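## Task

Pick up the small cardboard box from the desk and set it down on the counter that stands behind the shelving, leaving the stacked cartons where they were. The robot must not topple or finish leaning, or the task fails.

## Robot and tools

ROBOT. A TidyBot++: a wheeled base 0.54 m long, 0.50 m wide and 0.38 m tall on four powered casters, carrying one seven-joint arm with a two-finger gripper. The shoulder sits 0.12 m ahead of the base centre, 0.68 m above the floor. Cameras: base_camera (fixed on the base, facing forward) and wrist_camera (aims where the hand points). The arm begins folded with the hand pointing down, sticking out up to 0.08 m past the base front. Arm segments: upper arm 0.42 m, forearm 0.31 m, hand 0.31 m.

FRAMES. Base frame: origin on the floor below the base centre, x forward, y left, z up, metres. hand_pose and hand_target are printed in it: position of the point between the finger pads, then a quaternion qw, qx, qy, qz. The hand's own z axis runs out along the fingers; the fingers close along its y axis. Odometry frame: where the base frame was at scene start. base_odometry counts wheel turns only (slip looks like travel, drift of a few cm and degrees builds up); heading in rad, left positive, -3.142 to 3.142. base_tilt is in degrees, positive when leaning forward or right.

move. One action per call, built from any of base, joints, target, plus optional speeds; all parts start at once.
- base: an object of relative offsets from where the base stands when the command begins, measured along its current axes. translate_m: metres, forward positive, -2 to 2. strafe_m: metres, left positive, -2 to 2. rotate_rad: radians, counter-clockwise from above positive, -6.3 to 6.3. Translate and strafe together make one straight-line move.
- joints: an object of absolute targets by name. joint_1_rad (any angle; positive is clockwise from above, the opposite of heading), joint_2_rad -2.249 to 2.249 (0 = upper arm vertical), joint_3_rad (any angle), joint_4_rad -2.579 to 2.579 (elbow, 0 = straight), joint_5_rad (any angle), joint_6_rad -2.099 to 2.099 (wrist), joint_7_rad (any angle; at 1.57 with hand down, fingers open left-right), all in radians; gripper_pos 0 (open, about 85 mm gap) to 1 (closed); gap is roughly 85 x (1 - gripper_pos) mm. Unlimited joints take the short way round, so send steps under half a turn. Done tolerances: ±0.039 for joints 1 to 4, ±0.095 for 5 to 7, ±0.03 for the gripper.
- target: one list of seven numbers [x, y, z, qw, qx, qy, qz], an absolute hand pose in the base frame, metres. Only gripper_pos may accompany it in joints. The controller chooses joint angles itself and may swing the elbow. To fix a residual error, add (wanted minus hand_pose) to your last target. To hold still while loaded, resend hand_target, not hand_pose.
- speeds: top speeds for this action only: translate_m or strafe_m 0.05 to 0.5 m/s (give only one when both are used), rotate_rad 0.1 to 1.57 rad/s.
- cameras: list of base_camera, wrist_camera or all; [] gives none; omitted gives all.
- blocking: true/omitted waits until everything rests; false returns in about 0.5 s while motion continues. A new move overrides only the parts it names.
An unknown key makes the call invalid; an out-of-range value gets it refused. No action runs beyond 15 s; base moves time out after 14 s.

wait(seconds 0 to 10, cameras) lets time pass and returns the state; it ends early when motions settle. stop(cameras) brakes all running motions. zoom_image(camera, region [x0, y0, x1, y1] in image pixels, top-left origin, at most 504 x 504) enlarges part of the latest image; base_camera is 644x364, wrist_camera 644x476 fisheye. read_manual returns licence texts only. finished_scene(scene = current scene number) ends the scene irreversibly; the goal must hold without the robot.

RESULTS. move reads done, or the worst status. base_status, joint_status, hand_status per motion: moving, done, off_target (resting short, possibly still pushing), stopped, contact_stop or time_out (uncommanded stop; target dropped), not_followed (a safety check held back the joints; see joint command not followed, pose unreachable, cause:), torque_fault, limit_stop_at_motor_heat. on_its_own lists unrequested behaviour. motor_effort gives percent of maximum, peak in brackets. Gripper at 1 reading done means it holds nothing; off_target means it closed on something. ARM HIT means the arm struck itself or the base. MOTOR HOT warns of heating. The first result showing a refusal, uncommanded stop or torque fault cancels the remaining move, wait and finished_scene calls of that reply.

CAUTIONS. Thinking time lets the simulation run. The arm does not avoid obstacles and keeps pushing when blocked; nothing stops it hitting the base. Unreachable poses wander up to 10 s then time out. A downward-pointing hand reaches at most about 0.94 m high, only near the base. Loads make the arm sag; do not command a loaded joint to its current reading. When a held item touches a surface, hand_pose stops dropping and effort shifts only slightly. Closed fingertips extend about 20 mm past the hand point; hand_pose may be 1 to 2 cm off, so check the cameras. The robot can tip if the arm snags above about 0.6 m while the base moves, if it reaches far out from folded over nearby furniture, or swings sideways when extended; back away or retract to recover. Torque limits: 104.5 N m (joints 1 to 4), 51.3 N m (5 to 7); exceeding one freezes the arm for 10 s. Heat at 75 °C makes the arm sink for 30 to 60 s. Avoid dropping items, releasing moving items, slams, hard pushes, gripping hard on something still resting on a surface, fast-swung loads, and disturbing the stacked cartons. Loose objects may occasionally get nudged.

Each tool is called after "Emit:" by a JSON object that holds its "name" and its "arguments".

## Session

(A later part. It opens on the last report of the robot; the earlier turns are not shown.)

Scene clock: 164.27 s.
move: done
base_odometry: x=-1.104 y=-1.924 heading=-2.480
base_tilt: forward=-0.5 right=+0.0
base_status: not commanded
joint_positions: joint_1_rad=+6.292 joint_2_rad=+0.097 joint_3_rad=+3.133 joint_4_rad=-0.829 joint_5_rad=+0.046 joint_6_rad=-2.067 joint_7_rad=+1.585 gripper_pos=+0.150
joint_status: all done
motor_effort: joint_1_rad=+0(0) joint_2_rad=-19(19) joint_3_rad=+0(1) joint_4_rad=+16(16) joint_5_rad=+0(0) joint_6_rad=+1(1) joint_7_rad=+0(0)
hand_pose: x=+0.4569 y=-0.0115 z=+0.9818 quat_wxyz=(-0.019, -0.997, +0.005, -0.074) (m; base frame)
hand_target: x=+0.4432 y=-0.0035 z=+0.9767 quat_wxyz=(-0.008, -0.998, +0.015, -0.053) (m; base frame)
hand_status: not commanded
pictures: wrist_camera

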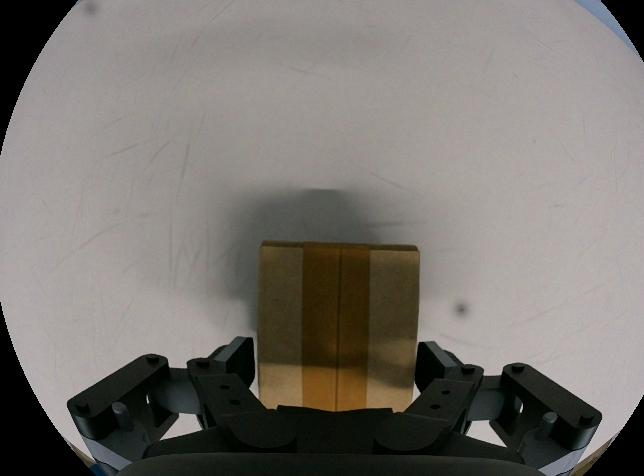

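Box at rest. Raise the hand straight up and back.

Emit:
{"name": "move", "arguments": {"joints": {"gripper_pos":0}, "cameras": []}}

Emit:
{"name": "move", "arguments": {"joints": {"joint_2_rad":0.09,"joint_4_rad":-0.65}, "cameras": ["wrist_camera"]}}

Scene clock: 166.57 s.
move: done
base_odometry: x=-1.104 y=-1.924 heading=-2.480
base_tilt: forward=-0.6 right=-0.1
base_status: not commanded
joint_positions: joint_1_rad=+6.292 joint_2_rad=+0.097 joint_3_rad=+3.133 joint_4_rad=-0.829 joint_5_rad=+0.046 joint_6_rad=-2.067 joint_7_rad=+1.585 gripper_pos=+0.000
joint_status: all done
motor_effort: joint_1_rad=+0(0) joint_2_rad=-18(19) joint_3_rad=+0(1) joint_4_rad=+16(16) joint_5_rad=+0(0) joint_6_rad=+1(1) joint_7_rad=+0(0)
hand_pose: x=+0.4569 y=-0.0115 z=+0.9818 quat_wxyz=(-0.019, -0.997, +0.005, -0.074) (m; base frame)
hand_target: x=+0.4432 y=-0.0035 z=+0.9767 quat_wxyz=(-0.008, -0.998, +0.015, -0.053) (m; base frame)
hand_status: not commanded
pictures: none
No camera images: "cameras" was empty.

Scene clock: 167.73 s.
move: done
base_odometry: x=-1.104 y=-1.924 heading=-2.480
base_tilt: forward=-0.5 right=-0.1
base_status: not commanded
joint_positions: joint_1_rad=+6.292 joint_2_rad=+0.097 joint_3_rad=+3.133 joint_4_rad=-0.668 joint_5_rad=+0.046 joint_6_rad=-2.067 joint_7_rad=+1.585 gripper_pos=+0.000
joint_status: all done
motor_effort: joint_1_rad=+0(0) joint_2_rad=-17(20) joint_3_rad=+0(1) joint_4_rad=+15(17) joint_5_rad=+0(0) joint_6_rad=+2(2) joint_7_rad=+0(0)
hand_pose: x=+0.4721 y=-0.0115 z=+1.0309 quat_wxyz=(-0.019, -0.988, +0.007, -0.154) (m; base frame)
hand_target: x=+0.4622 y=-0.0035 z=+1.0361 quat_wxyz=(-0.006, -0.988, +0.016, -0.152) (m; base frame)
hand_status: not commanded
pictures: wrist_camera

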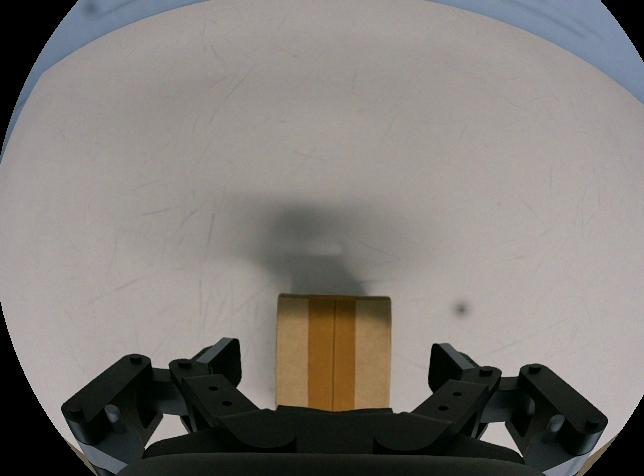

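Emit:
{"name": "finished_scene", "arguments": {"scene": 2}}

The scene is finished: the task was done.


## Next scene

Pick up the small foam block from the desk and set it down on the counter that stands behind the shelving, leaving the stacked cartons where they were. The robot must not topple or finish leaning, or the task fails.

Emit:
{"name": "move", "arguments": {"joints": {"joint_1_rad":0,"joint_2_rad":-0.7,"joint_4_rad":-2.0,"joint_6_rad":-0.6}}}

Emit:
{"name": "move", "arguments": {"joints": {"joint_1_rad":1.2}, "cameras": ["wrist_camera"]}}

Emit:
{"name": "move", "arguments": {"joints": {"joint_1_rad":2.5}, "cameras": ["wrist_camera"]}}

Emit:
{"name": "move", "arguments": {"joints": {"joint_1_rad":3.8}, "cameras": ["wrist_camera"]}}

Emit:
{"name": "move", "arguments": {"joints": {"joint_1_rad":5.1}, "cameras": ["wrist_camera"]}}

Scene clock: 1.73 s.
move: done
base_odometry: x=+0.000 y=+0.000 heading=+0.000
base_tilt: forward=-0.5 right=-0.1
base_status: not commanded
joint_positions: joint_1_rad=+0.012 joint_2_rad=-0.687 joint_3_rad=+3.092 joint_4_rad=-2.013 joint_5_rad=+0.016 joint_6_rad=-0.654 joint_7_rad=+1.603 gripper_pos=+0.000
joint_status: all done
motor_effort: joint_1_rad=+0(1) joint_2_rad=+3(4) joint_3_rad=+2(2) joint_4_rad=+23(23) joint_5_rad=+0(0) joint_6_rad=+7(8) joint_7_rad=+0(0)
hand_pose: x=+0.4423 y=+0.0158 z=+0.9590 quat_wxyz=(+0.022, +0.835, +0.036, +0.548) (m; base frame)
hand_target: x=+0.4446 y=+0.0208 z=+0.9864 quat_wxyz=(+0.019, +0.812, +0.041, +0.581) (m; base frame)
hand_status: not commanded
pictures: base_camera, wrist_camera

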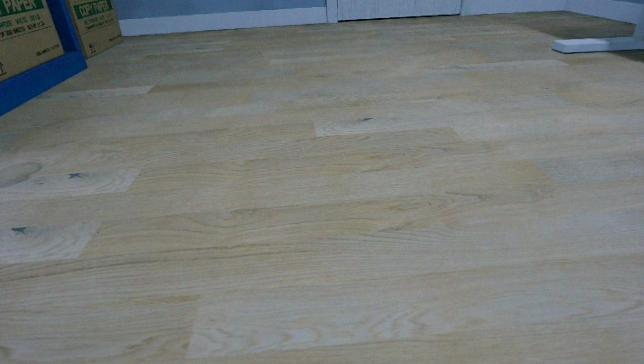

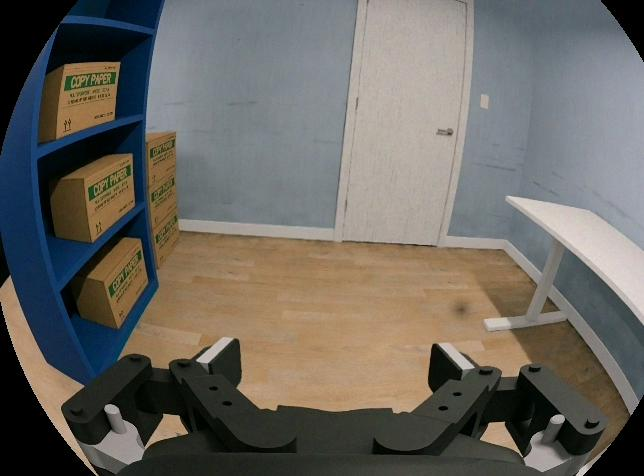

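Scene clock: 4.20 s.
move: done
base_odometry: x=+0.000 y=+0.000 heading=+0.000
base_tilt: forward=-0.5 right=-0.1
base_status: not commanded
joint_positions: joint_1_rad=+1.189 joint_2_rad=-0.687 joint_3_rad=+3.092 joint_4_rad=-2.013 joint_5_rad=+0.016 joint_6_rad=-0.649 joint_7_rad=+1.603 gripper_pos=+0.000
joint_status: all done
motor_effort: joint_1_rad=+0(2) joint_2_rad=+2(3) joint_3_rad=+2(2) joint_4_rad=+22(23) joint_5_rad=+0(1) joint_6_rad=+8(8) joint_7_rad=+0(0)
hand_pose: x=+0.2578 y=-0.2930 z=+0.9603 quat_wxyz=(+0.324, +0.713, -0.433, +0.445) (m; base frame)
hand_target: x=+0.2563 y=-0.2959 z=+0.9864 quat_wxyz=(+0.344, +0.693, -0.425, +0.469) (m; base frame)
hand_status: not commanded
pictures: wrist_camera

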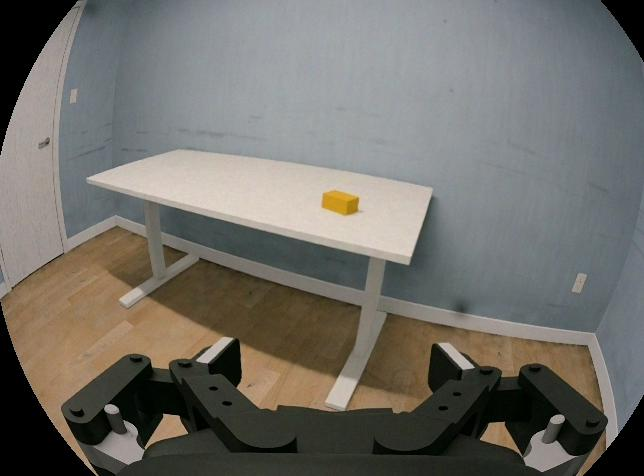

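Scene clock: 6.77 s.
move: done
base_odometry: x=+0.000 y=+0.000 heading=+0.000
base_tilt: forward=-0.6 right=+0.0
base_status: not commanded
joint_positions: joint_1_rad=+2.489 joint_2_rad=-0.687 joint_3_rad=+3.092 joint_4_rad=-2.013 joint_5_rad=+0.016 joint_6_rad=-0.649 joint_7_rad=+1.603 gripper_pos=+0.000
joint_status: all done
motor_effort: joint_1_rad=+0(1) joint_2_rad=+2(3) joint_3_rad=+2(2) joint_4_rad=+23(23) joint_5_rad=+0(1) joint_6_rad=+7(8) joint_7_rad=+0(0)
hand_pose: x=-0.1262 y=-0.2122 z=+0.9604 quat_wxyz=(+0.528, +0.306, -0.777, +0.159) (m; base frame)
hand_target: x=-0.1294 y=-0.2115 z=+0.9864 quat_wxyz=(+0.558, +0.295, -0.758, +0.166) (m; base frame)
hand_status: not commanded
pictures: wrist_camera

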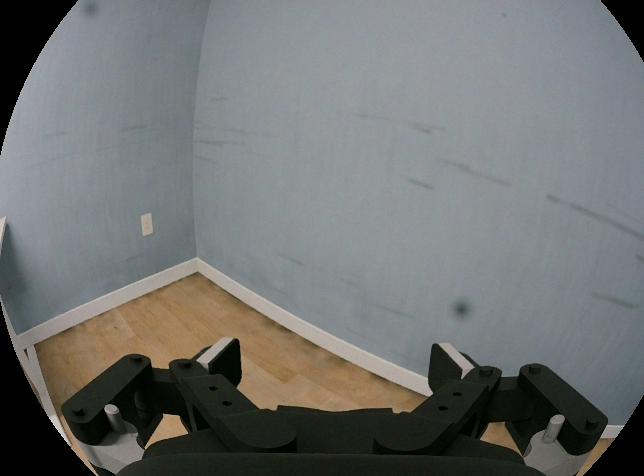

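Scene clock: 9.33 s.
move: done
base_odometry: x=+0.000 y=+0.000 heading=+0.000
base_tilt: forward=-0.6 right=-0.1
base_status: not commanded
joint_positions: joint_1_rad=+3.789 joint_2_rad=-0.687 joint_3_rad=+3.092 joint_4_rad=-2.013 joint_5_rad=+0.016 joint_6_rad=-0.648 joint_7_rad=+1.603 gripper_pos=+0.000
joint_status: all done
motor_effort: joint_1_rad=+0(1) joint_2_rad=+2(3) joint_3_rad=+2(2) joint_4_rad=+22(23) joint_5_rad=+0(1) joint_6_rad=+8(8) joint_7_rad=+0(0)
hand_pose: x=-0.1510 y=+0.1796 z=+0.9605 quat_wxyz=(+0.516, -0.227, -0.803, -0.193) (m; base frame)
hand_target: x=-0.1512 y=+0.1828 z=+0.9864 quat_wxyz=(+0.544, -0.224, -0.782, -0.206) (m; base frame)
hand_status: not commanded
pictures: wrist_camera

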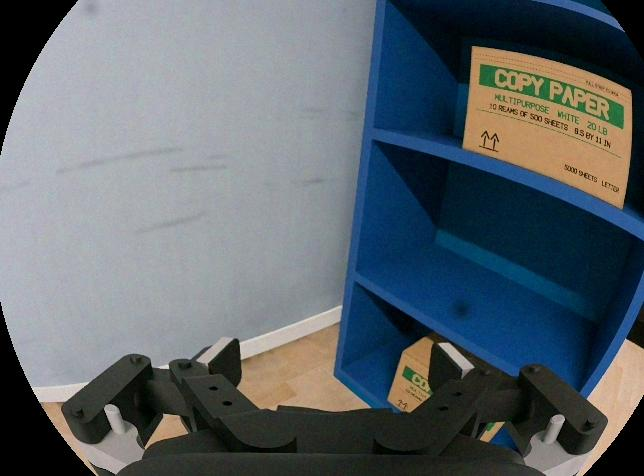

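Scene clock: 11.90 s.
move: done
base_odometry: x=+0.000 y=+0.000 heading=+0.000
base_tilt: forward=-0.6 right=-0.1
base_status: not commanded
joint_positions: joint_1_rad=+5.089 joint_2_rad=-0.687 joint_3_rad=+3.092 joint_4_rad=-2.013 joint_5_rad=+0.016 joint_6_rad=-0.648 joint_7_rad=+1.603 gripper_pos=+0.000
joint_status: all done
motor_effort: joint_1_rad=+0(1) joint_2_rad=+3(3) joint_3_rad=+1(3) joint_4_rad=+22(23) joint_5_rad=+0(1) joint_6_rad=+8(8) joint_7_rad=+0(1)
hand_pose: x=+0.2198 y=+0.3082 z=+0.9605 quat_wxyz=(+0.294, -0.666, -0.502, -0.466) (m; base frame)
hand_target: x=+0.2228 y=+0.3093 z=+0.9864 quat_wxyz=(+0.309, -0.652, -0.487, -0.493) (m; base frame)
hand_status: not commanded
pictures: wrist_camera

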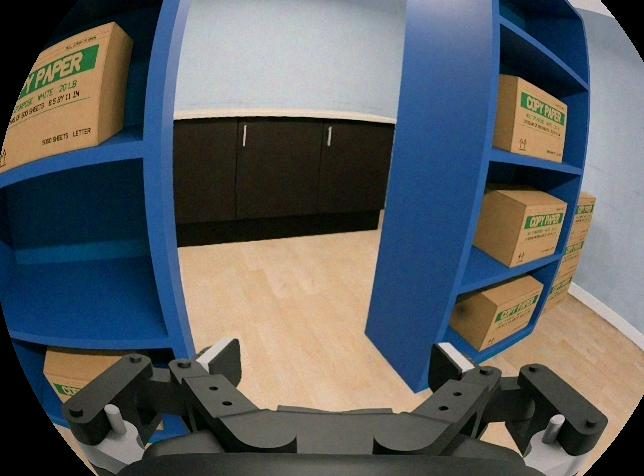

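Emit:
{"name": "move", "arguments": {"joints": {"joint_1_rad":6.283,"joint_3_rad":3.14,"joint_6_rad":-1.0,"joint_7_rad":1.57}, "base": {"translate_m":0.59,"strafe_m":-0.41,"rotate_rad":-1.65}}}

Scene clock: 26.33 s.
move: done
base_odometry: x=+0.590 y=-0.410 heading=-1.651
base_tilt: forward=-0.6 right=-0.1
base_status: done
joint_positions: joint_1_rad=+6.275 joint_2_rad=-0.687 joint_3_rad=+3.129 joint_4_rad=-2.013 joint_5_rad=+0.016 joint_6_rad=-0.958 joint_7_rad=+1.603 gripper_pos=+0.000
joint_status: all done
motor_effort: joint_1_rad=+0(2) joint_2_rad=+3(4) joint_3_rad=+1(4) joint_4_rad=+22(23) joint_5_rad=+0(1) joint_6_rad=+6(8) joint_7_rad=+0(1)
hand_pose: x=+0.3924 y=+0.0037 z=+0.8796 quat_wxyz=(-0.014, -0.909, -0.026, -0.416) (m; base frame)
hand_target: x=+0.3830 y=-0.0023 z=+0.8803 quat_wxyz=(-0.008, -0.913, -0.002, -0.408) (m; base frame)
hand_status: not commanded
pictures: base_camera, wrist_camera

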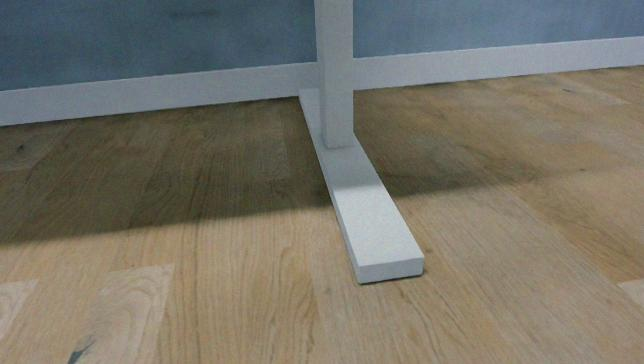

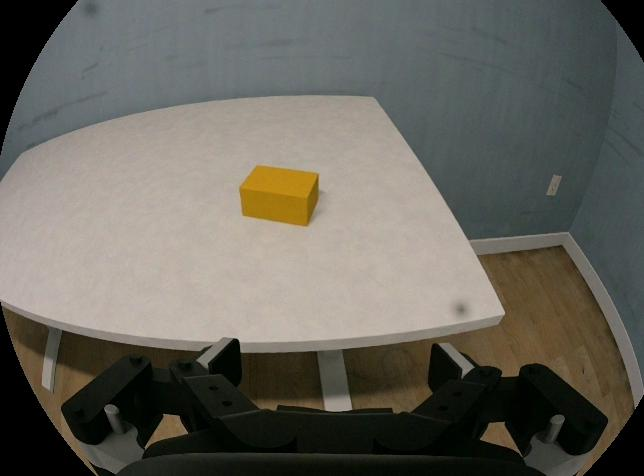

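Emit:
{"name": "move", "arguments": {"base": {"translate_m":0.05}, "target": [0.61, 0.075, 0.88, 0, 0.755, 0.656, 0], "cameras": ["wrist_camera"]}}

Scene clock: 39.70 s.
move: done
base_odometry: x=+0.586 y=-0.460 heading=-1.651
base_tilt: forward=-0.5 right=-0.1
base_status: done
joint_positions: joint_1_rad=+6.193 joint_2_rad=+0.561 joint_3_rad=+3.003 joint_4_rad=-0.528 joint_5_rad=+0.050 joint_6_rad=-2.029 joint_7_rad=+2.773 gripper_pos=+0.000
joint_status: not commanded
motor_effort: joint_1_rad=+0(0) joint_2_rad=-36(37) joint_3_rad=-1(2) joint_4_rad=+16(22) joint_5_rad=+0(1) joint_6_rad=+0(7) joint_7_rad=+0(0)
hand_pose: x=+0.6210 y=+0.0784 z=+0.8744 quat_wxyz=(+0.006, -0.769, -0.639, -0.019) (m; base frame)
hand_target: x=+0.6100 y=+0.0750 z=+0.8800 quat_wxyz=(+0.000, -0.755, -0.656, +0.000) (m; base frame)
hand_status: done (0.013 m and 3.4 deg from the pose sent, 0.229 m and 90.6 deg at the start)
pictures: wrist_camera

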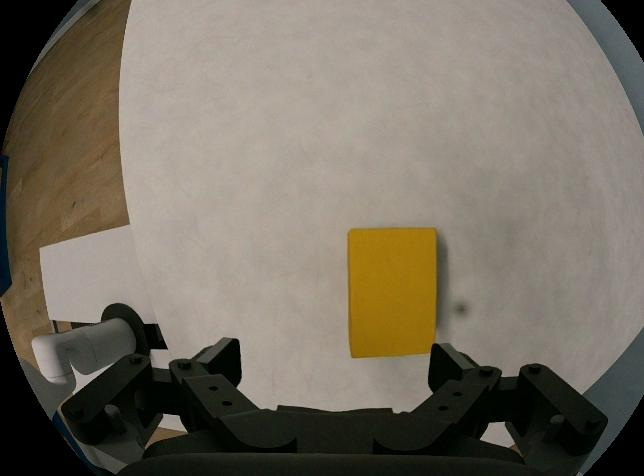

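Emit:
{"name": "move", "arguments": {"target": [0.668, 0.077, 0.81, 0, 0.755, 0.656, 0], "cameras": ["wrist_camera"]}}

Scene clock: 44.93 s.
move: done
base_odometry: x=+0.586 y=-0.460 heading=-1.651
base_tilt: forward=-0.5 right=-0.1
base_status: not commanded
joint_positions: joint_1_rad=+6.193 joint_2_rad=+0.688 joint_3_rad=+3.003 joint_4_rad=-0.534 joint_5_rad=+0.056 joint_6_rad=-1.957 joint_7_rad=+2.785 gripper_pos=+0.000
joint_status: not commanded
motor_effort: joint_1_rad=+0(0) joint_2_rad=-39(44) joint_3_rad=-1(2) joint_4_rad=+17(18) joint_5_rad=-1(1) joint_6_rad=-1(1) joint_7_rad=+0(0)
hand_pose: x=+0.6624 y=+0.0826 z=+0.8052 quat_wxyz=(+0.024, -0.767, -0.641, +0.006) (m; base frame)
hand_target: x=+0.6680 y=+0.0770 z=+0.8100 quat_wxyz=(+0.000, -0.755, -0.656, +0.000) (m; base frame)
hand_status: done (0.009 m and 3.6 deg from the pose sent, 0.080 m and 3.4 deg at the start)
pictures: wrist_camera

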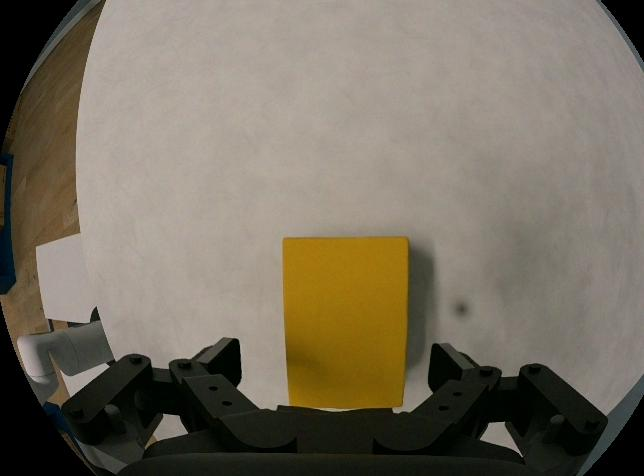

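Emit:
{"name": "move", "arguments": {"target": [0.669, 0.073, 0.778, 0, 0.755, 0.656, 0], "cameras": ["wrist_camera"]}}

Scene clock: 47.97 s.
move: done
base_odometry: x=+0.586 y=-0.460 heading=-1.651
base_tilt: forward=-0.5 right=-0.1
base_status: not commanded
joint_positions: joint_1_rad=+6.210 joint_2_rad=+0.678 joint_3_rad=+2.975 joint_4_rad=-0.693 joint_5_rad=+0.067 joint_6_rad=-1.837 joint_7_rad=+2.785 gripper_pos=+0.000
joint_status: not commanded
motor_effort: joint_1_rad=+0(1) joint_2_rad=-40(42) joint_3_rad=-2(2) joint_4_rad=+17(18) joint_5_rad=-1(1) joint_6_rad=-1(1) joint_7_rad=+0(0)
hand_pose: x=+0.6624 y=+0.0839 z=+0.7647 quat_wxyz=(+0.031, -0.763, -0.646, +0.017) (m; base frame)
hand_target: x=+0.6690 y=+0.0730 z=+0.7780 quat_wxyz=(+0.000, -0.755, -0.656, +0.000) (m; base frame)
hand_status: done (0.018 m and 4.3 deg from the pose sent, 0.030 m and 3.6 deg at the start)
pictures: wrist_camera

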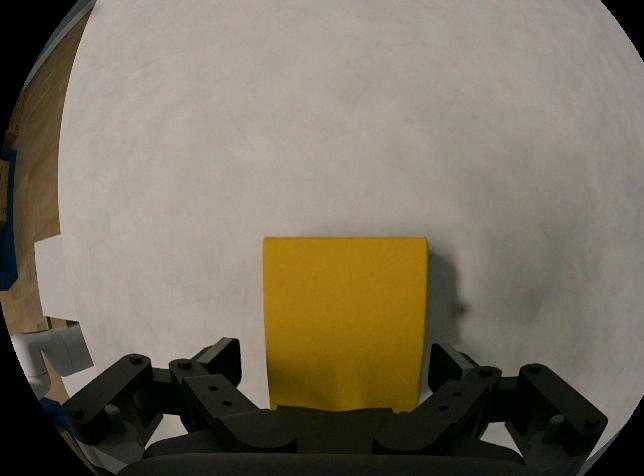

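Emit:
{"name": "move", "arguments": {"target": [0.669, 0.071, 0.789, 0, 0.755, 0.656, 0], "cameras": []}}

Emit:
{"name": "move", "arguments": {"joints": {"gripper_pos":0.55}, "cameras": ["wrist_camera"]}}

Scene clock: 53.20 s.
move: done
base_odometry: x=+0.586 y=-0.460 heading=-1.651
base_tilt: forward=-0.6 right=-0.1
base_status: not commanded
joint_positions: joint_1_rad=+6.210 joint_2_rad=+0.676 joint_3_rad=+2.975 joint_4_rad=-0.674 joint_5_rad=+0.068 joint_6_rad=-1.834 joint_7_rad=+2.789 gripper_pos=+0.000
joint_status: not commanded
motor_effort: joint_1_rad=+0(1) joint_2_rad=-40(41) joint_3_rad=-2(2) joint_4_rad=+17(18) joint_5_rad=-1(1) joint_6_rad=-1(1) joint_7_rad=+0(0)
hand_pose: x=+0.6677 y=+0.0844 z=+0.7711 quat_wxyz=(+0.026, -0.762, -0.647, +0.007) (m; base frame)
hand_target: x=+0.6690 y=+0.0710 z=+0.7890 quat_wxyz=(+0.000, -0.755, -0.656, +0.000) (m; base frame)
hand_status: done (0.022 m and 3.3 deg from the pose sent, 0.028 m and 4.3 deg at the start)
pictures: none
No camera images: "cameras" was empty.

Scene clock: 54.03 s.
move: off_target
base_odometry: x=+0.586 y=-0.460 heading=-1.651
base_tilt: forward=-0.6 right=-0.1
base_status: not commanded
joint_positions: joint_1_rad=+6.210 joint_2_rad=+0.669 joint_3_rad=+2.975 joint_4_rad=-0.673 joint_5_rad=+0.068 joint_6_rad=-1.834 joint_7_rad=+2.789 gripper_pos=+0.384
joint_status: gripper_pos off_target (ended at +0.384, target +0.550)
motor_effort: joint_1_rad=+0(1) joint_2_rad=-40(40) joint_3_rad=-1(2) joint_4_rad=+17(18) joint_5_rad=-1(1) joint_6_rad=-1(1) joint_7_rad=+0(0)
hand_pose: x=+0.6673 y=+0.0844 z=+0.7748 quat_wxyz=(+0.023, -0.762, -0.647, +0.004) (m; base frame)
hand_target: x=+0.6690 y=+0.0710 z=+0.7890 quat_wxyz=(+0.000, -0.755, -0.656, +0.000) (m; base frame)
hand_status: not commanded
pictures: wrist_camera

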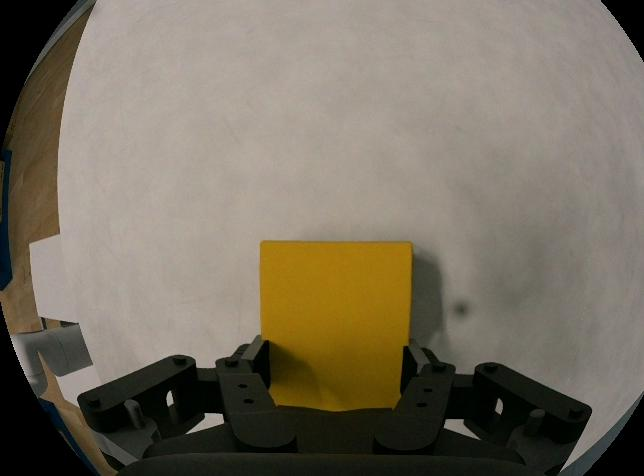

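Emit:
{"name": "move", "arguments": {"joints": {"joint_2_rad":0.5,"joint_4_rad":-0.5}, "cameras": ["wrist_camera"]}}

Emit:
{"name": "move", "arguments": {"joints": {"joint_1_rad":6.283,"joint_2_rad":-0.69,"joint_3_rad":3.14,"joint_4_rad":-2.02,"joint_5_rad":0.0,"joint_6_rad":-0.8,"joint_7_rad":1.55}, "cameras": []}}

Emit:
{"name": "move", "arguments": {"base": {"translate_m":-0.59,"strafe_m":-0.274,"rotate_rad":-3.11}}}

Scene clock: 63.17 s.
move: done
base_odometry: x=+0.586 y=-0.460 heading=-1.651
base_tilt: forward=-0.6 right=-0.1
base_status: not commanded
joint_positions: joint_1_rad=+6.210 joint_2_rad=+0.510 joint_3_rad=+2.975 joint_4_rad=-0.509 joint_5_rad=+0.068 joint_6_rad=-1.834 joint_7_rad=+2.789 gripper_pos=+0.384
joint_status: all done
motor_effort: joint_1_rad=+0(0) joint_2_rad=-34(44) joint_3_rad=-1(2) joint_4_rad=+17(20) joint_5_rad=+0(1) joint_6_rad=+2(2) joint_7_rad=+0(0)
hand_pose: x=+0.6723 y=+0.0840 z=+0.9178 quat_wxyz=(-0.062, -0.757, -0.636, -0.132) (m; base frame)
hand_target: x=+0.6737 y=+0.0704 z=+0.9269 quat_wxyz=(-0.084, -0.751, -0.642, -0.131) (m; base frame)
hand_status: not commanded
pictures: wrist_camera

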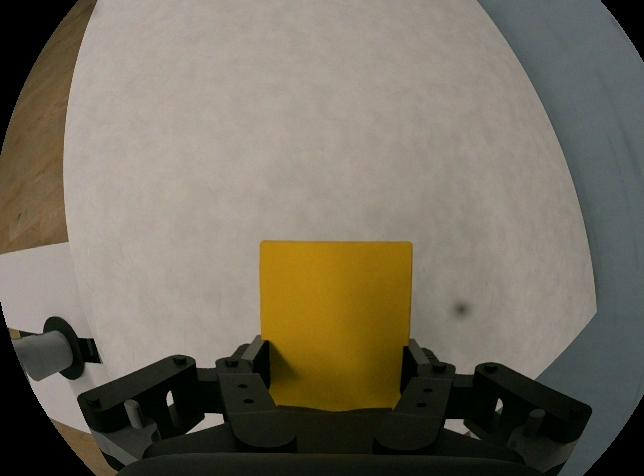

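Scene clock: 66.23 s.
move: done
base_odometry: x=+0.586 y=-0.460 heading=-1.651
base_tilt: forward=-0.6 right=+0.0
base_status: not commanded
joint_positions: joint_1_rad=+6.271 joint_2_rad=-0.672 joint_3_rad=+3.124 joint_4_rad=-1.992 joint_5_rad=+0.044 joint_6_rad=-0.852 joint_7_rad=+1.591 gripper_pos=+0.384
joint_status: all done
motor_effort: joint_1_rad=+0(1) joint_2_rad=+2(36) joint_3_rad=+1(2) joint_4_rad=+22(23) joint_5_rad=+0(2) joint_6_rad=+7(8) joint_7_rad=+0(2)
hand_pose: x=+0.4181 y=+0.0012 z=+0.9134 quat_wxyz=(-0.025, -0.884, -0.028, -0.466) (m; base frame)
hand_target: x=+0.4203 y=+0.0020 z=+0.9161 quat_wxyz=(+0.005, -0.875, +0.008, -0.484) (m; base frame)
hand_status: not commanded
pictures: none
No camera images: "cameras" was empty.

Scene clock: 70.13 s.
move: done
base_odometry: x=+0.360 y=+0.150 heading=+1.523
base_tilt: forward=-0.6 right=-0.1
base_status: done
joint_positions: joint_1_rad=+6.276 joint_2_rad=-0.675 joint_3_rad=+3.135 joint_4_rad=-1.992 joint_5_rad=+0.037 joint_6_rad=-0.847 joint_7_rad=+1.590 gripper_pos=+0.384
joint_status: not commanded
motor_effort: joint_1_rad=+0(1) joint_2_rad=+2(5) joint_3_rad=+1(4) joint_4_rad=+22(23) joint_5_rad=+0(1) joint_6_rad=+7(7) joint_7_rad=+0(0)
hand_pose: x=+0.4183 y=-0.0026 z=+0.9154 quat_wxyz=(-0.021, -0.882, -0.019, -0.470) (m; base frame)
hand_target: x=+0.4203 y=+0.0020 z=+0.9161 quat_wxyz=(+0.005, -0.875, +0.008, -0.484) (m; base frame)
hand_status: not commanded
pictures: base_camera, wrist_camera

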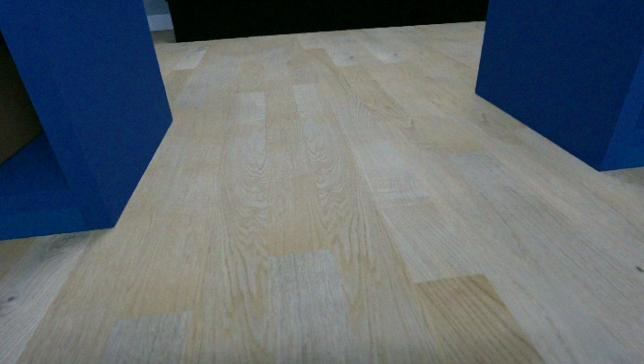

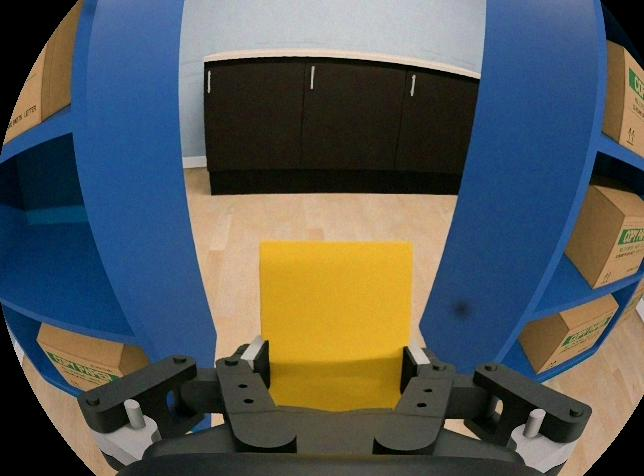

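Emit:
{"name": "move", "arguments": {"base": {"strafe_m":-0.21,"rotate_rad":0.14}, "joints": {"joint_4_rad":-1.8,"joint_6_rad":-0.55}}}

Scene clock: 82.33 s.
move: done
base_odometry: x=+0.570 y=+0.140 heading=+1.665
base_tilt: forward=-0.6 right=+0.0
base_status: done
joint_positions: joint_1_rad=+6.278 joint_2_rad=-0.678 joint_3_rad=+3.140 joint_4_rad=-1.810 joint_5_rad=+0.034 joint_6_rad=-0.602 joint_7_rad=+1.589 gripper_pos=+0.384
joint_status: all done
motor_effort: joint_1_rad=+0(1) joint_2_rad=+2(4) joint_3_rad=+1(4) joint_4_rad=+22(24) joint_5_rad=+0(1) joint_6_rad=+8(9) joint_7_rad=+0(0)
hand_pose: x=+0.4466 y=-0.0023 z=+1.0930 quat_wxyz=(-0.021, -0.762, -0.014, -0.647) (m; base frame)
hand_target: x=+0.4428 y=+0.0022 z=+1.1183 quat_wxyz=(+0.007, -0.738, +0.007, -0.675) (m; base frame)
hand_status: not commanded
pictures: base_camera, wrist_camera

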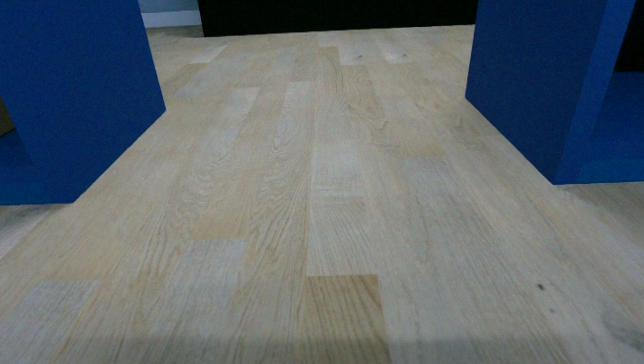

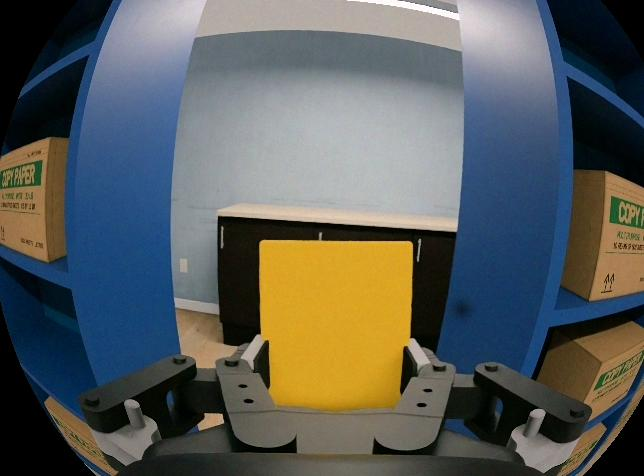

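Emit:
{"name": "move", "arguments": {"base": {"translate_m":1.4}}}

Scene clock: 88.87 s.
move: done
base_odometry: x=+0.439 y=+1.534 heading=+1.664
base_tilt: forward=-0.5 right=+0.0
base_status: done
joint_positions: joint_1_rad=+6.278 joint_2_rad=-0.684 joint_3_rad=+3.140 joint_4_rad=-1.810 joint_5_rad=+0.034 joint_6_rad=-0.599 joint_7_rad=+1.589 gripper_pos=+0.384
joint_status: not commanded
motor_effort: joint_1_rad=-1(1) joint_2_rad=+3(6) joint_3_rad=+1(1) joint_4_rad=+22(23) joint_5_rad=+0(1) joint_6_rad=+8(9) joint_7_rad=+0(0)
hand_pose: x=+0.4444 y=-0.0022 z=+1.0957 quat_wxyz=(-0.021, -0.759, -0.014, -0.651) (m; base frame)
hand_target: x=+0.4428 y=+0.0022 z=+1.1183 quat_wxyz=(+0.007, -0.738, +0.007, -0.675) (m; base frame)
hand_status: not commanded
pictures: base_camera, wrist_camera

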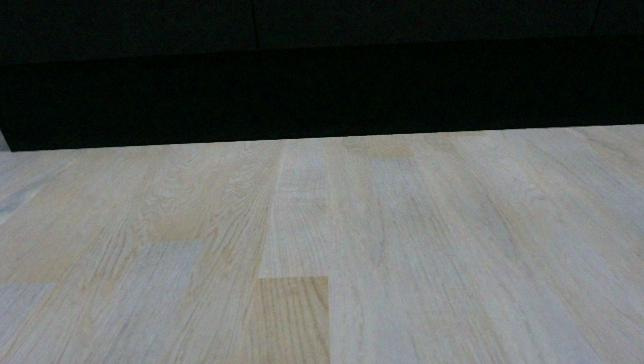

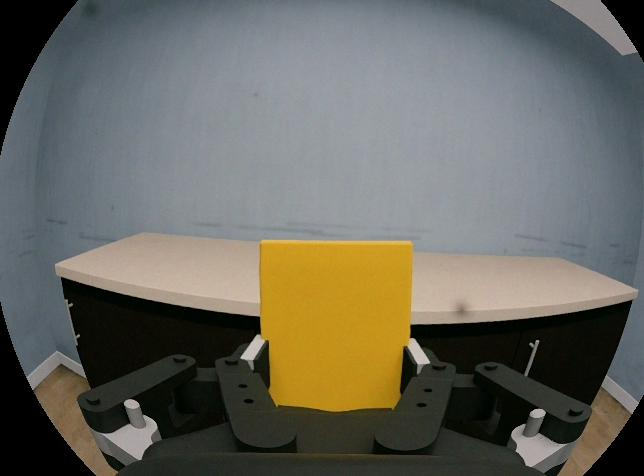

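Emit:
{"name": "move", "arguments": {"base": {"rotate_rad":0.09}, "cameras": []}}

Emit:
{"name": "move", "arguments": {"base": {"translate_m":0.59}, "speeds": {"translate_m":0.3}, "joints": {"joint_2_rad":0.05,"joint_4_rad":-0.85,"joint_6_rad":-1.6}}}

Scene clock: 93.60 s.
move: done
base_odometry: x=+0.439 y=+1.534 heading=+1.755
base_tilt: forward=-0.6 right=-0.1
base_status: done
joint_positions: joint_1_rad=+6.278 joint_2_rad=-0.684 joint_3_rad=+3.140 joint_4_rad=-1.810 joint_5_rad=+0.034 joint_6_rad=-0.599 joint_7_rad=+1.589 gripper_pos=+0.384
joint_status: not commanded
motor_effort: joint_1_rad=+0(1) joint_2_rad=+3(4) joint_3_rad=+1(3) joint_4_rad=+22(22) joint_5_rad=+0(1) joint_6_rad=+8(9) joint_7_rad=+0(1)
hand_pose: x=+0.4444 y=-0.0021 z=+1.0958 quat_wxyz=(-0.021, -0.759, -0.014, -0.651) (m; base frame)
hand_target: x=+0.4428 y=+0.0022 z=+1.1183 quat_wxyz=(+0.007, -0.738, +0.007, -0.675) (m; base frame)
hand_status: not commanded
pictures: none
No camera images: "cameras" was empty.

Scene clock: 96.63 s.
move: done
base_odometry: x=+0.331 y=+2.115 heading=+1.756
base_tilt: forward=-0.6 right=+0.0
base_status: done
joint_positions: joint_1_rad=+6.278 joint_2_rad=+0.054 joint_3_rad=+3.140 joint_4_rad=-0.869 joint_5_rad=+0.034 joint_6_rad=-1.559 joint_7_rad=+1.589 gripper_pos=+0.384
joint_status: all done
motor_effort: joint_1_rad=+0(1) joint_2_rad=-19(22) joint_3_rad=+0(2) joint_4_rad=+18(23) joint_5_rad=+0(0) joint_6_rad=+5(9) joint_7_rad=+0(0)
hand_pose: x=+0.5830 y=-0.0061 z=+1.0461 quat_wxyz=(-0.018, -0.946, -0.007, -0.324) (m; base frame)
hand_target: x=+0.5725 y=+0.0021 z=+1.0481 quat_wxyz=(+0.004, -0.949, +0.009, -0.315) (m; base frame)
hand_status: not commanded
pictures: base_camera, wrist_camera

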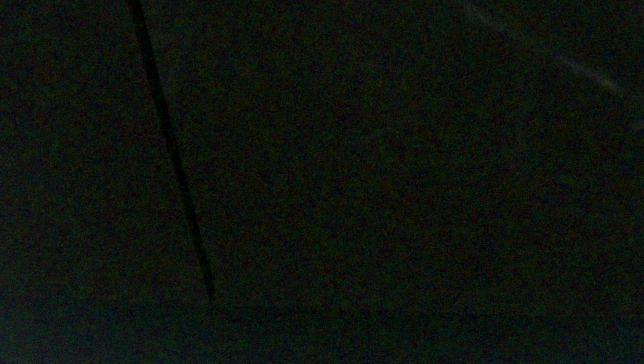

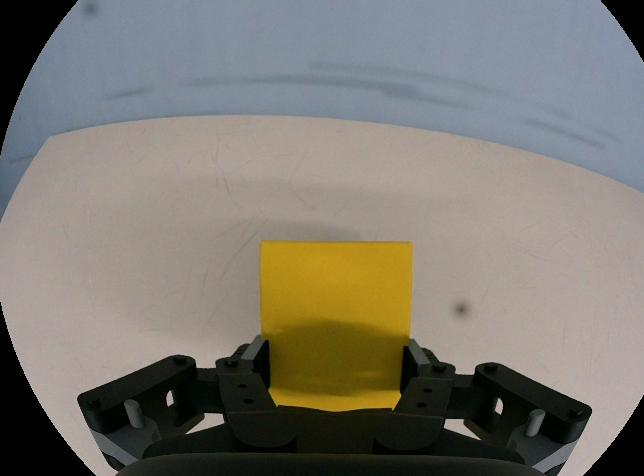

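Emit:
{"name": "move", "arguments": {"joints": {"joint_2_rad":0.1,"joint_4_rad":-0.77,"joint_6_rad":-2.095}, "cameras": ["wrist_camera"]}}

Emit:
{"name": "move", "arguments": {"joints": {"joint_2_rad":0.13,"joint_4_rad":-0.83,"joint_6_rad":-2.095}, "cameras": ["wrist_camera"]}}

Scene clock: 100.70 s.
move: done
base_odometry: x=+0.331 y=+2.115 heading=+1.756
base_tilt: forward=-0.6 right=-0.1
base_status: not commanded
joint_positions: joint_1_rad=+6.278 joint_2_rad=+0.082 joint_3_rad=+3.140 joint_4_rad=-0.766 joint_5_rad=+0.034 joint_6_rad=-2.025 joint_7_rad=+1.587 gripper_pos=+0.384
joint_status: all done
motor_effort: joint_1_rad=+0(1) joint_2_rad=-17(20) joint_3_rad=+0(1) joint_4_rad=+12(18) joint_5_rad=+0(0) joint_6_rad=-2(8) joint_7_rad=+0(1)
hand_pose: x=+0.4716 y=-0.0059 z=+1.0092 quat_wxyz=(-0.015, -0.991, -0.002, -0.134) (m; base frame)
hand_target: x=+0.4559 y=+0.0019 z=+0.9967 quat_wxyz=(+0.001, -0.996, +0.010, -0.088) (m; base frame)
hand_status: not commanded
pictures: wrist_camera

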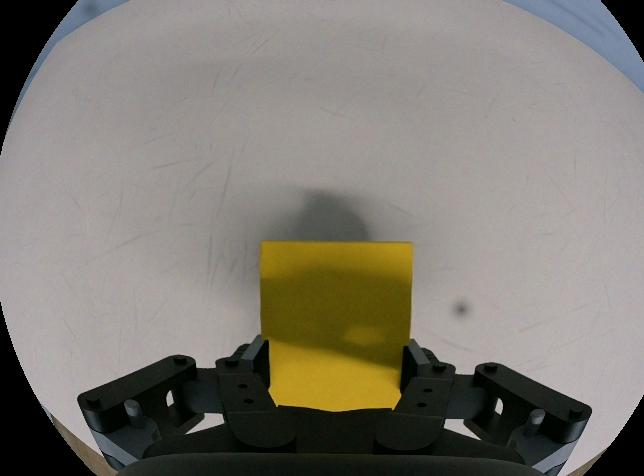

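Scene clock: 101.47 s.
move: off_target
base_odometry: x=+0.331 y=+2.115 heading=+1.756
base_tilt: forward=-0.5 right=-0.1
base_status: not commanded
joint_positions: joint_1_rad=+6.278 joint_2_rad=+0.087 joint_3_rad=+3.140 joint_4_rad=-0.767 joint_5_rad=+0.034 joint_6_rad=-2.025 joint_7_rad=+1.586 gripper_pos=+0.384
joint_status: joint_2_rad off_target (ended at +0.087, target +0.130); joint_4_rad off_target (ended at -0.767, target -0.830); the others done
motor_effort: joint_1_rad=-1(1) joint_2_rad=-12(16) joint_3_rad=-1(1) joint_4_rad=+6(12) joint_5_rad=+0(1) joint_6_rad=-7(9) joint_7_rad=+1(1)
hand_pose: x=+0.4731 y=-0.0058 z=+1.0070 quat_wxyz=(-0.015, -0.991, -0.001, -0.131) (m; base frame)
hand_target: x=+0.4580 y=+0.0019 z=+0.9692 quat_wxyz=(+0.001, -0.999, +0.010, -0.043) (m; base frame)
hand_status: not commanded
pictures: wrist_camera

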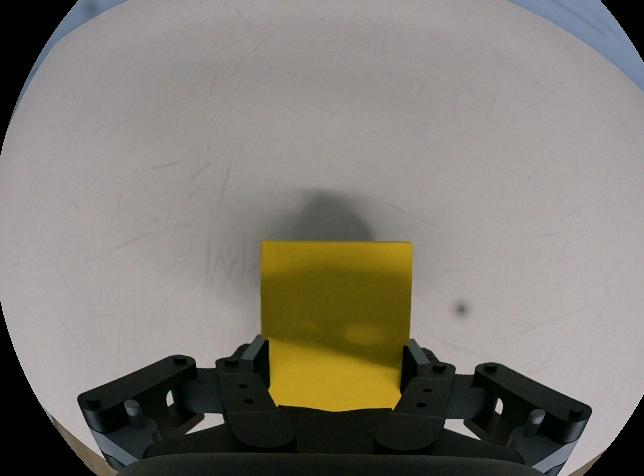

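Emit:
{"name": "move", "arguments": {"joints": {"joint_2_rad":0.1,"joint_4_rad":-0.78,"joint_6_rad":-2.095}, "cameras": []}}

Emit:
{"name": "move", "arguments": {"joints": {"gripper_pos":0.35}, "cameras": ["wrist_camera"]}}

Emit:
{"name": "move", "arguments": {"joints": {"gripper_pos":0.28}, "cameras": ["wrist_camera"]}}

Scene clock: 105.13 s.
move: done
base_odometry: x=+0.331 y=+2.115 heading=+1.756
base_tilt: forward=-0.6 right=+0.0
base_status: not commanded
joint_positions: joint_1_rad=+6.278 joint_2_rad=+0.086 joint_3_rad=+3.140 joint_4_rad=-0.762 joint_5_rad=+0.034 joint_6_rad=-2.030 joint_7_rad=+1.586 gripper_pos=+0.384
joint_status: all done
motor_effort: joint_1_rad=+0(1) joint_2_rad=-14(15) joint_3_rad=-1(1) joint_4_rad=+9(10) joint_5_rad=+0(1) joint_6_rad=-5(8) joint_7_rad=+0(1)
hand_pose: x=+0.4720 y=-0.0058 z=+1.0083 quat_wxyz=(-0.015, -0.991, -0.001, -0.131) (m; base frame)
hand_target: x=+0.4549 y=+0.0019 z=+0.9938 quat_wxyz=(+0.001, -0.996, +0.010, -0.083) (m; base frame)
hand_status: not commanded
pictures: none
No camera images: "cameras" was empty.

Scene clock: 105.90 s.
move: done
base_odometry: x=+0.331 y=+2.115 heading=+1.756
base_tilt: forward=-0.5 right=-0.1
base_status: not commanded
joint_positions: joint_1_rad=+6.278 joint_2_rad=+0.087 joint_3_rad=+3.140 joint_4_rad=-0.762 joint_5_rad=+0.034 joint_6_rad=-2.040 joint_7_rad=+1.586 gripper_pos=+0.348
joint_status: all done
motor_effort: joint_1_rad=+0(1) joint_2_rad=-16(17) joint_3_rad=+0(1) joint_4_rad=+11(13) joint_5_rad=+0(1) joint_6_rad=-3(5) joint_7_rad=+0(1)
hand_pose: x=+0.4691 y=-0.0058 z=+1.0075 quat_wxyz=(-0.015, -0.992, -0.001, -0.126) (m; base frame)
hand_target: x=+0.4549 y=+0.0019 z=+0.9938 quat_wxyz=(+0.001, -0.996, +0.010, -0.083) (m; base frame)
hand_status: not commanded
pictures: wrist_camera

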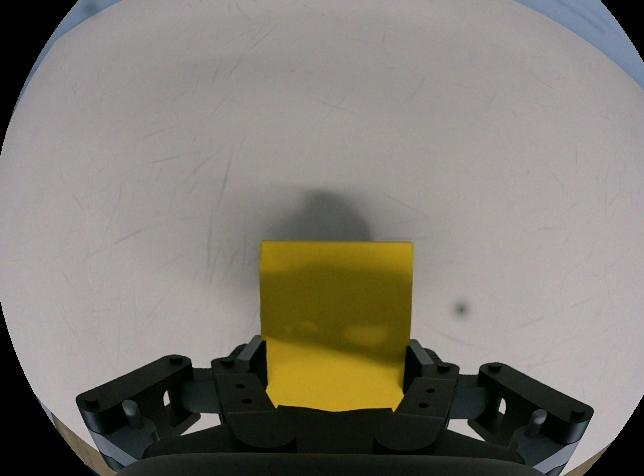

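Scene clock: 106.57 s.
move: done
base_odometry: x=+0.331 y=+2.115 heading=+1.756
base_tilt: forward=-0.5 right=-0.1
base_status: not commanded
joint_positions: joint_1_rad=+6.278 joint_2_rad=+0.089 joint_3_rad=+3.140 joint_4_rad=-0.764 joint_5_rad=+0.034 joint_6_rad=-2.062 joint_7_rad=+1.586 gripper_pos=+0.280
joint_status: all done
motor_effort: joint_1_rad=+0(0) joint_2_rad=-18(18) joint_3_rad=+0(1) joint_4_rad=+15(15) joint_5_rad=+0(0) joint_6_rad=+1(3) joint_7_rad=+0(0)
hand_pose: x=+0.4633 y=-0.0057 z=+1.0043 quat_wxyz=(-0.015, -0.993, -0.001, -0.113) (m; base frame)
hand_target: x=+0.4549 y=+0.0019 z=+0.9938 quat_wxyz=(+0.001, -0.996, +0.010, -0.083) (m; base frame)
hand_status: not commanded
pictures: wrist_camera

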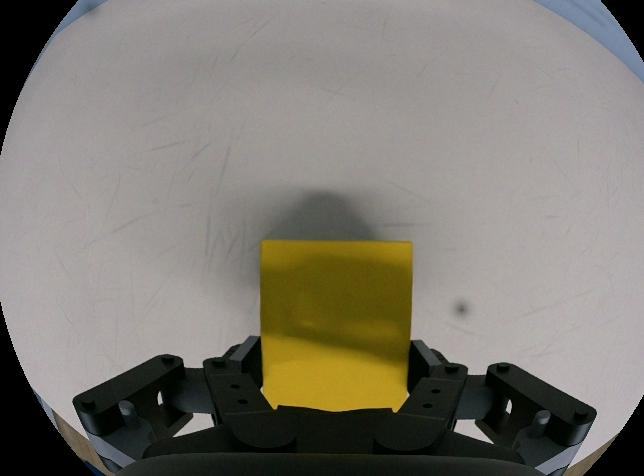

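Emit:
{"name": "move", "arguments": {"joints": {"gripper_pos":0.18}, "cameras": ["wrist_camera"]}}

Emit:
{"name": "move", "arguments": {"joints": {"gripper_pos":0.0}, "cameras": ["wrist_camera"]}}

Scene clock: 108.93 s.
move: done
base_odometry: x=+0.331 y=+2.115 heading=+1.756
base_tilt: forward=-0.5 right=+0.0
base_status: not commanded
joint_positions: joint_1_rad=+6.278 joint_2_rad=+0.089 joint_3_rad=+3.140 joint_4_rad=-0.764 joint_5_rad=+0.034 joint_6_rad=-2.062 joint_7_rad=+1.586 gripper_pos=+0.180
joint_status: all done
motor_effort: joint_1_rad=+0(0) joint_2_rad=-17(18) joint_3_rad=+0(1) joint_4_rad=+15(16) joint_5_rad=+0(0) joint_6_rad=+2(2) joint_7_rad=+0(0)
hand_pose: x=+0.4633 y=-0.0057 z=+1.0043 quat_wxyz=(-0.015, -0.993, -0.001, -0.113) (m; base frame)
hand_target: x=+0.4549 y=+0.0019 z=+0.9938 quat_wxyz=(+0.001, -0.996, +0.010, -0.083) (m; base frame)
hand_status: not commanded
pictures: wrist_camera

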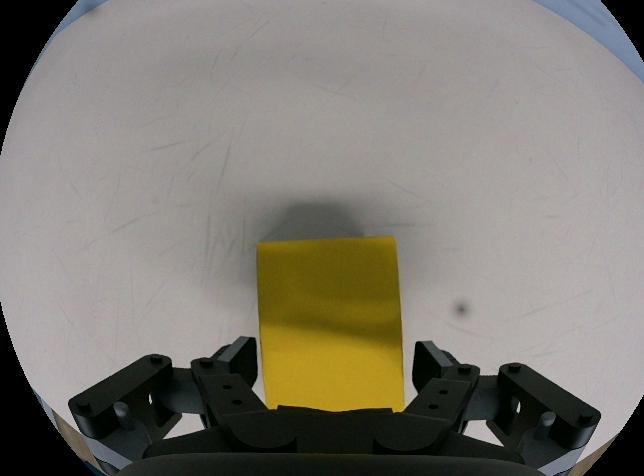

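Scene clock: 109.53 s.
move: done
base_odometry: x=+0.331 y=+2.115 heading=+1.756
base_tilt: forward=-0.5 right=-0.1
base_status: not commanded
joint_positions: joint_1_rad=+6.278 joint_2_rad=+0.089 joint_3_rad=+3.140 joint_4_rad=-0.764 joint_5_rad=+0.034 joint_6_rad=-2.062 joint_7_rad=+1.586 gripper_pos=+0.000
joint_status: all done
motor_effort: joint_1_rad=+0(0) joint_2_rad=-18(18) joint_3_rad=+0(1) joint_4_rad=+15(16) joint_5_rad=+0(0) joint_6_rad=+1(2) joint_7_rad=+0(0)
hand_pose: x=+0.4633 y=-0.0057 z=+1.0043 quat_wxyz=(-0.015, -0.993, -0.001, -0.113) (m; base frame)
hand_target: x=+0.4549 y=+0.0019 z=+0.9938 quat_wxyz=(+0.001, -0.996, +0.010, -0.083) (m; base frame)
hand_status: not commanded
pictures: wrist_camera

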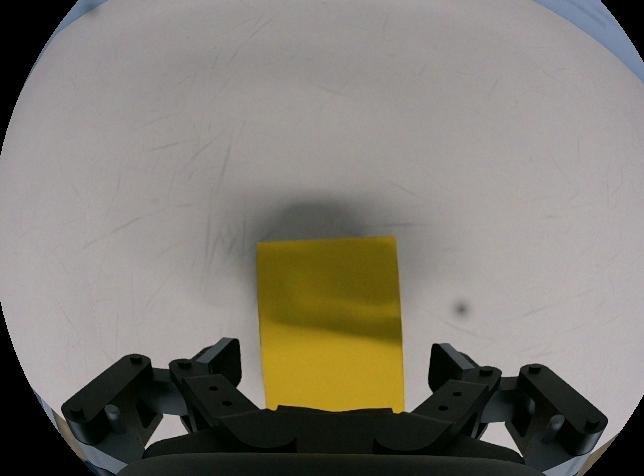

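Emit:
{"name": "move", "arguments": {"joints": {"joint_4_rad":-0.6}, "cameras": ["wrist_camera"]}}

Scene clock: 111.73 s.
move: done
base_odometry: x=+0.331 y=+2.115 heading=+1.756
base_tilt: forward=-0.6 right=-0.1
base_status: not commanded
joint_positions: joint_1_rad=+6.278 joint_2_rad=+0.093 joint_3_rad=+3.140 joint_4_rad=-0.617 joint_5_rad=+0.034 joint_6_rad=-2.062 joint_7_rad=+1.586 gripper_pos=+0.000
joint_status: all done
motor_effort: joint_1_rad=+0(0) joint_2_rad=-17(19) joint_3_rad=+0(1) joint_4_rad=+15(16) joint_5_rad=+0(0) joint_6_rad=+3(3) joint_7_rad=+0(1)
hand_pose: x=+0.4756 y=-0.0057 z=+1.0490 quat_wxyz=(-0.014, -0.983, +0.000, -0.184) (m; base frame)
hand_target: x=+0.4692 y=+0.0019 z=+1.0481 quat_wxyz=(+0.002, -0.985, +0.009, -0.172) (m; base frame)
hand_status: not commanded
pictures: wrist_camera

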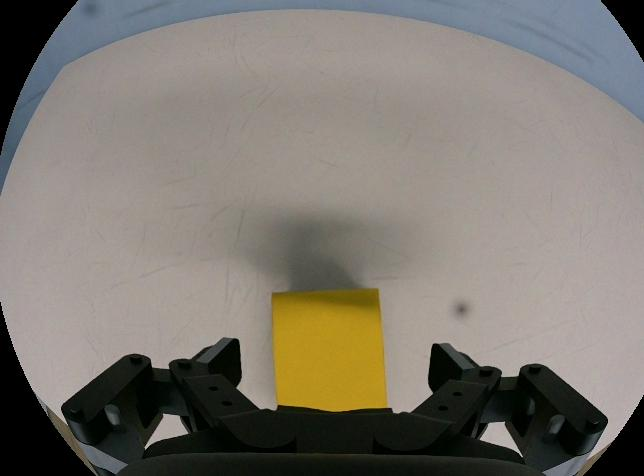

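Flat on the counter, free of the hand.

Emit:
{"name": "finished_scene", "arguments": {"scene": 3}}

The scene is finished: the task was done.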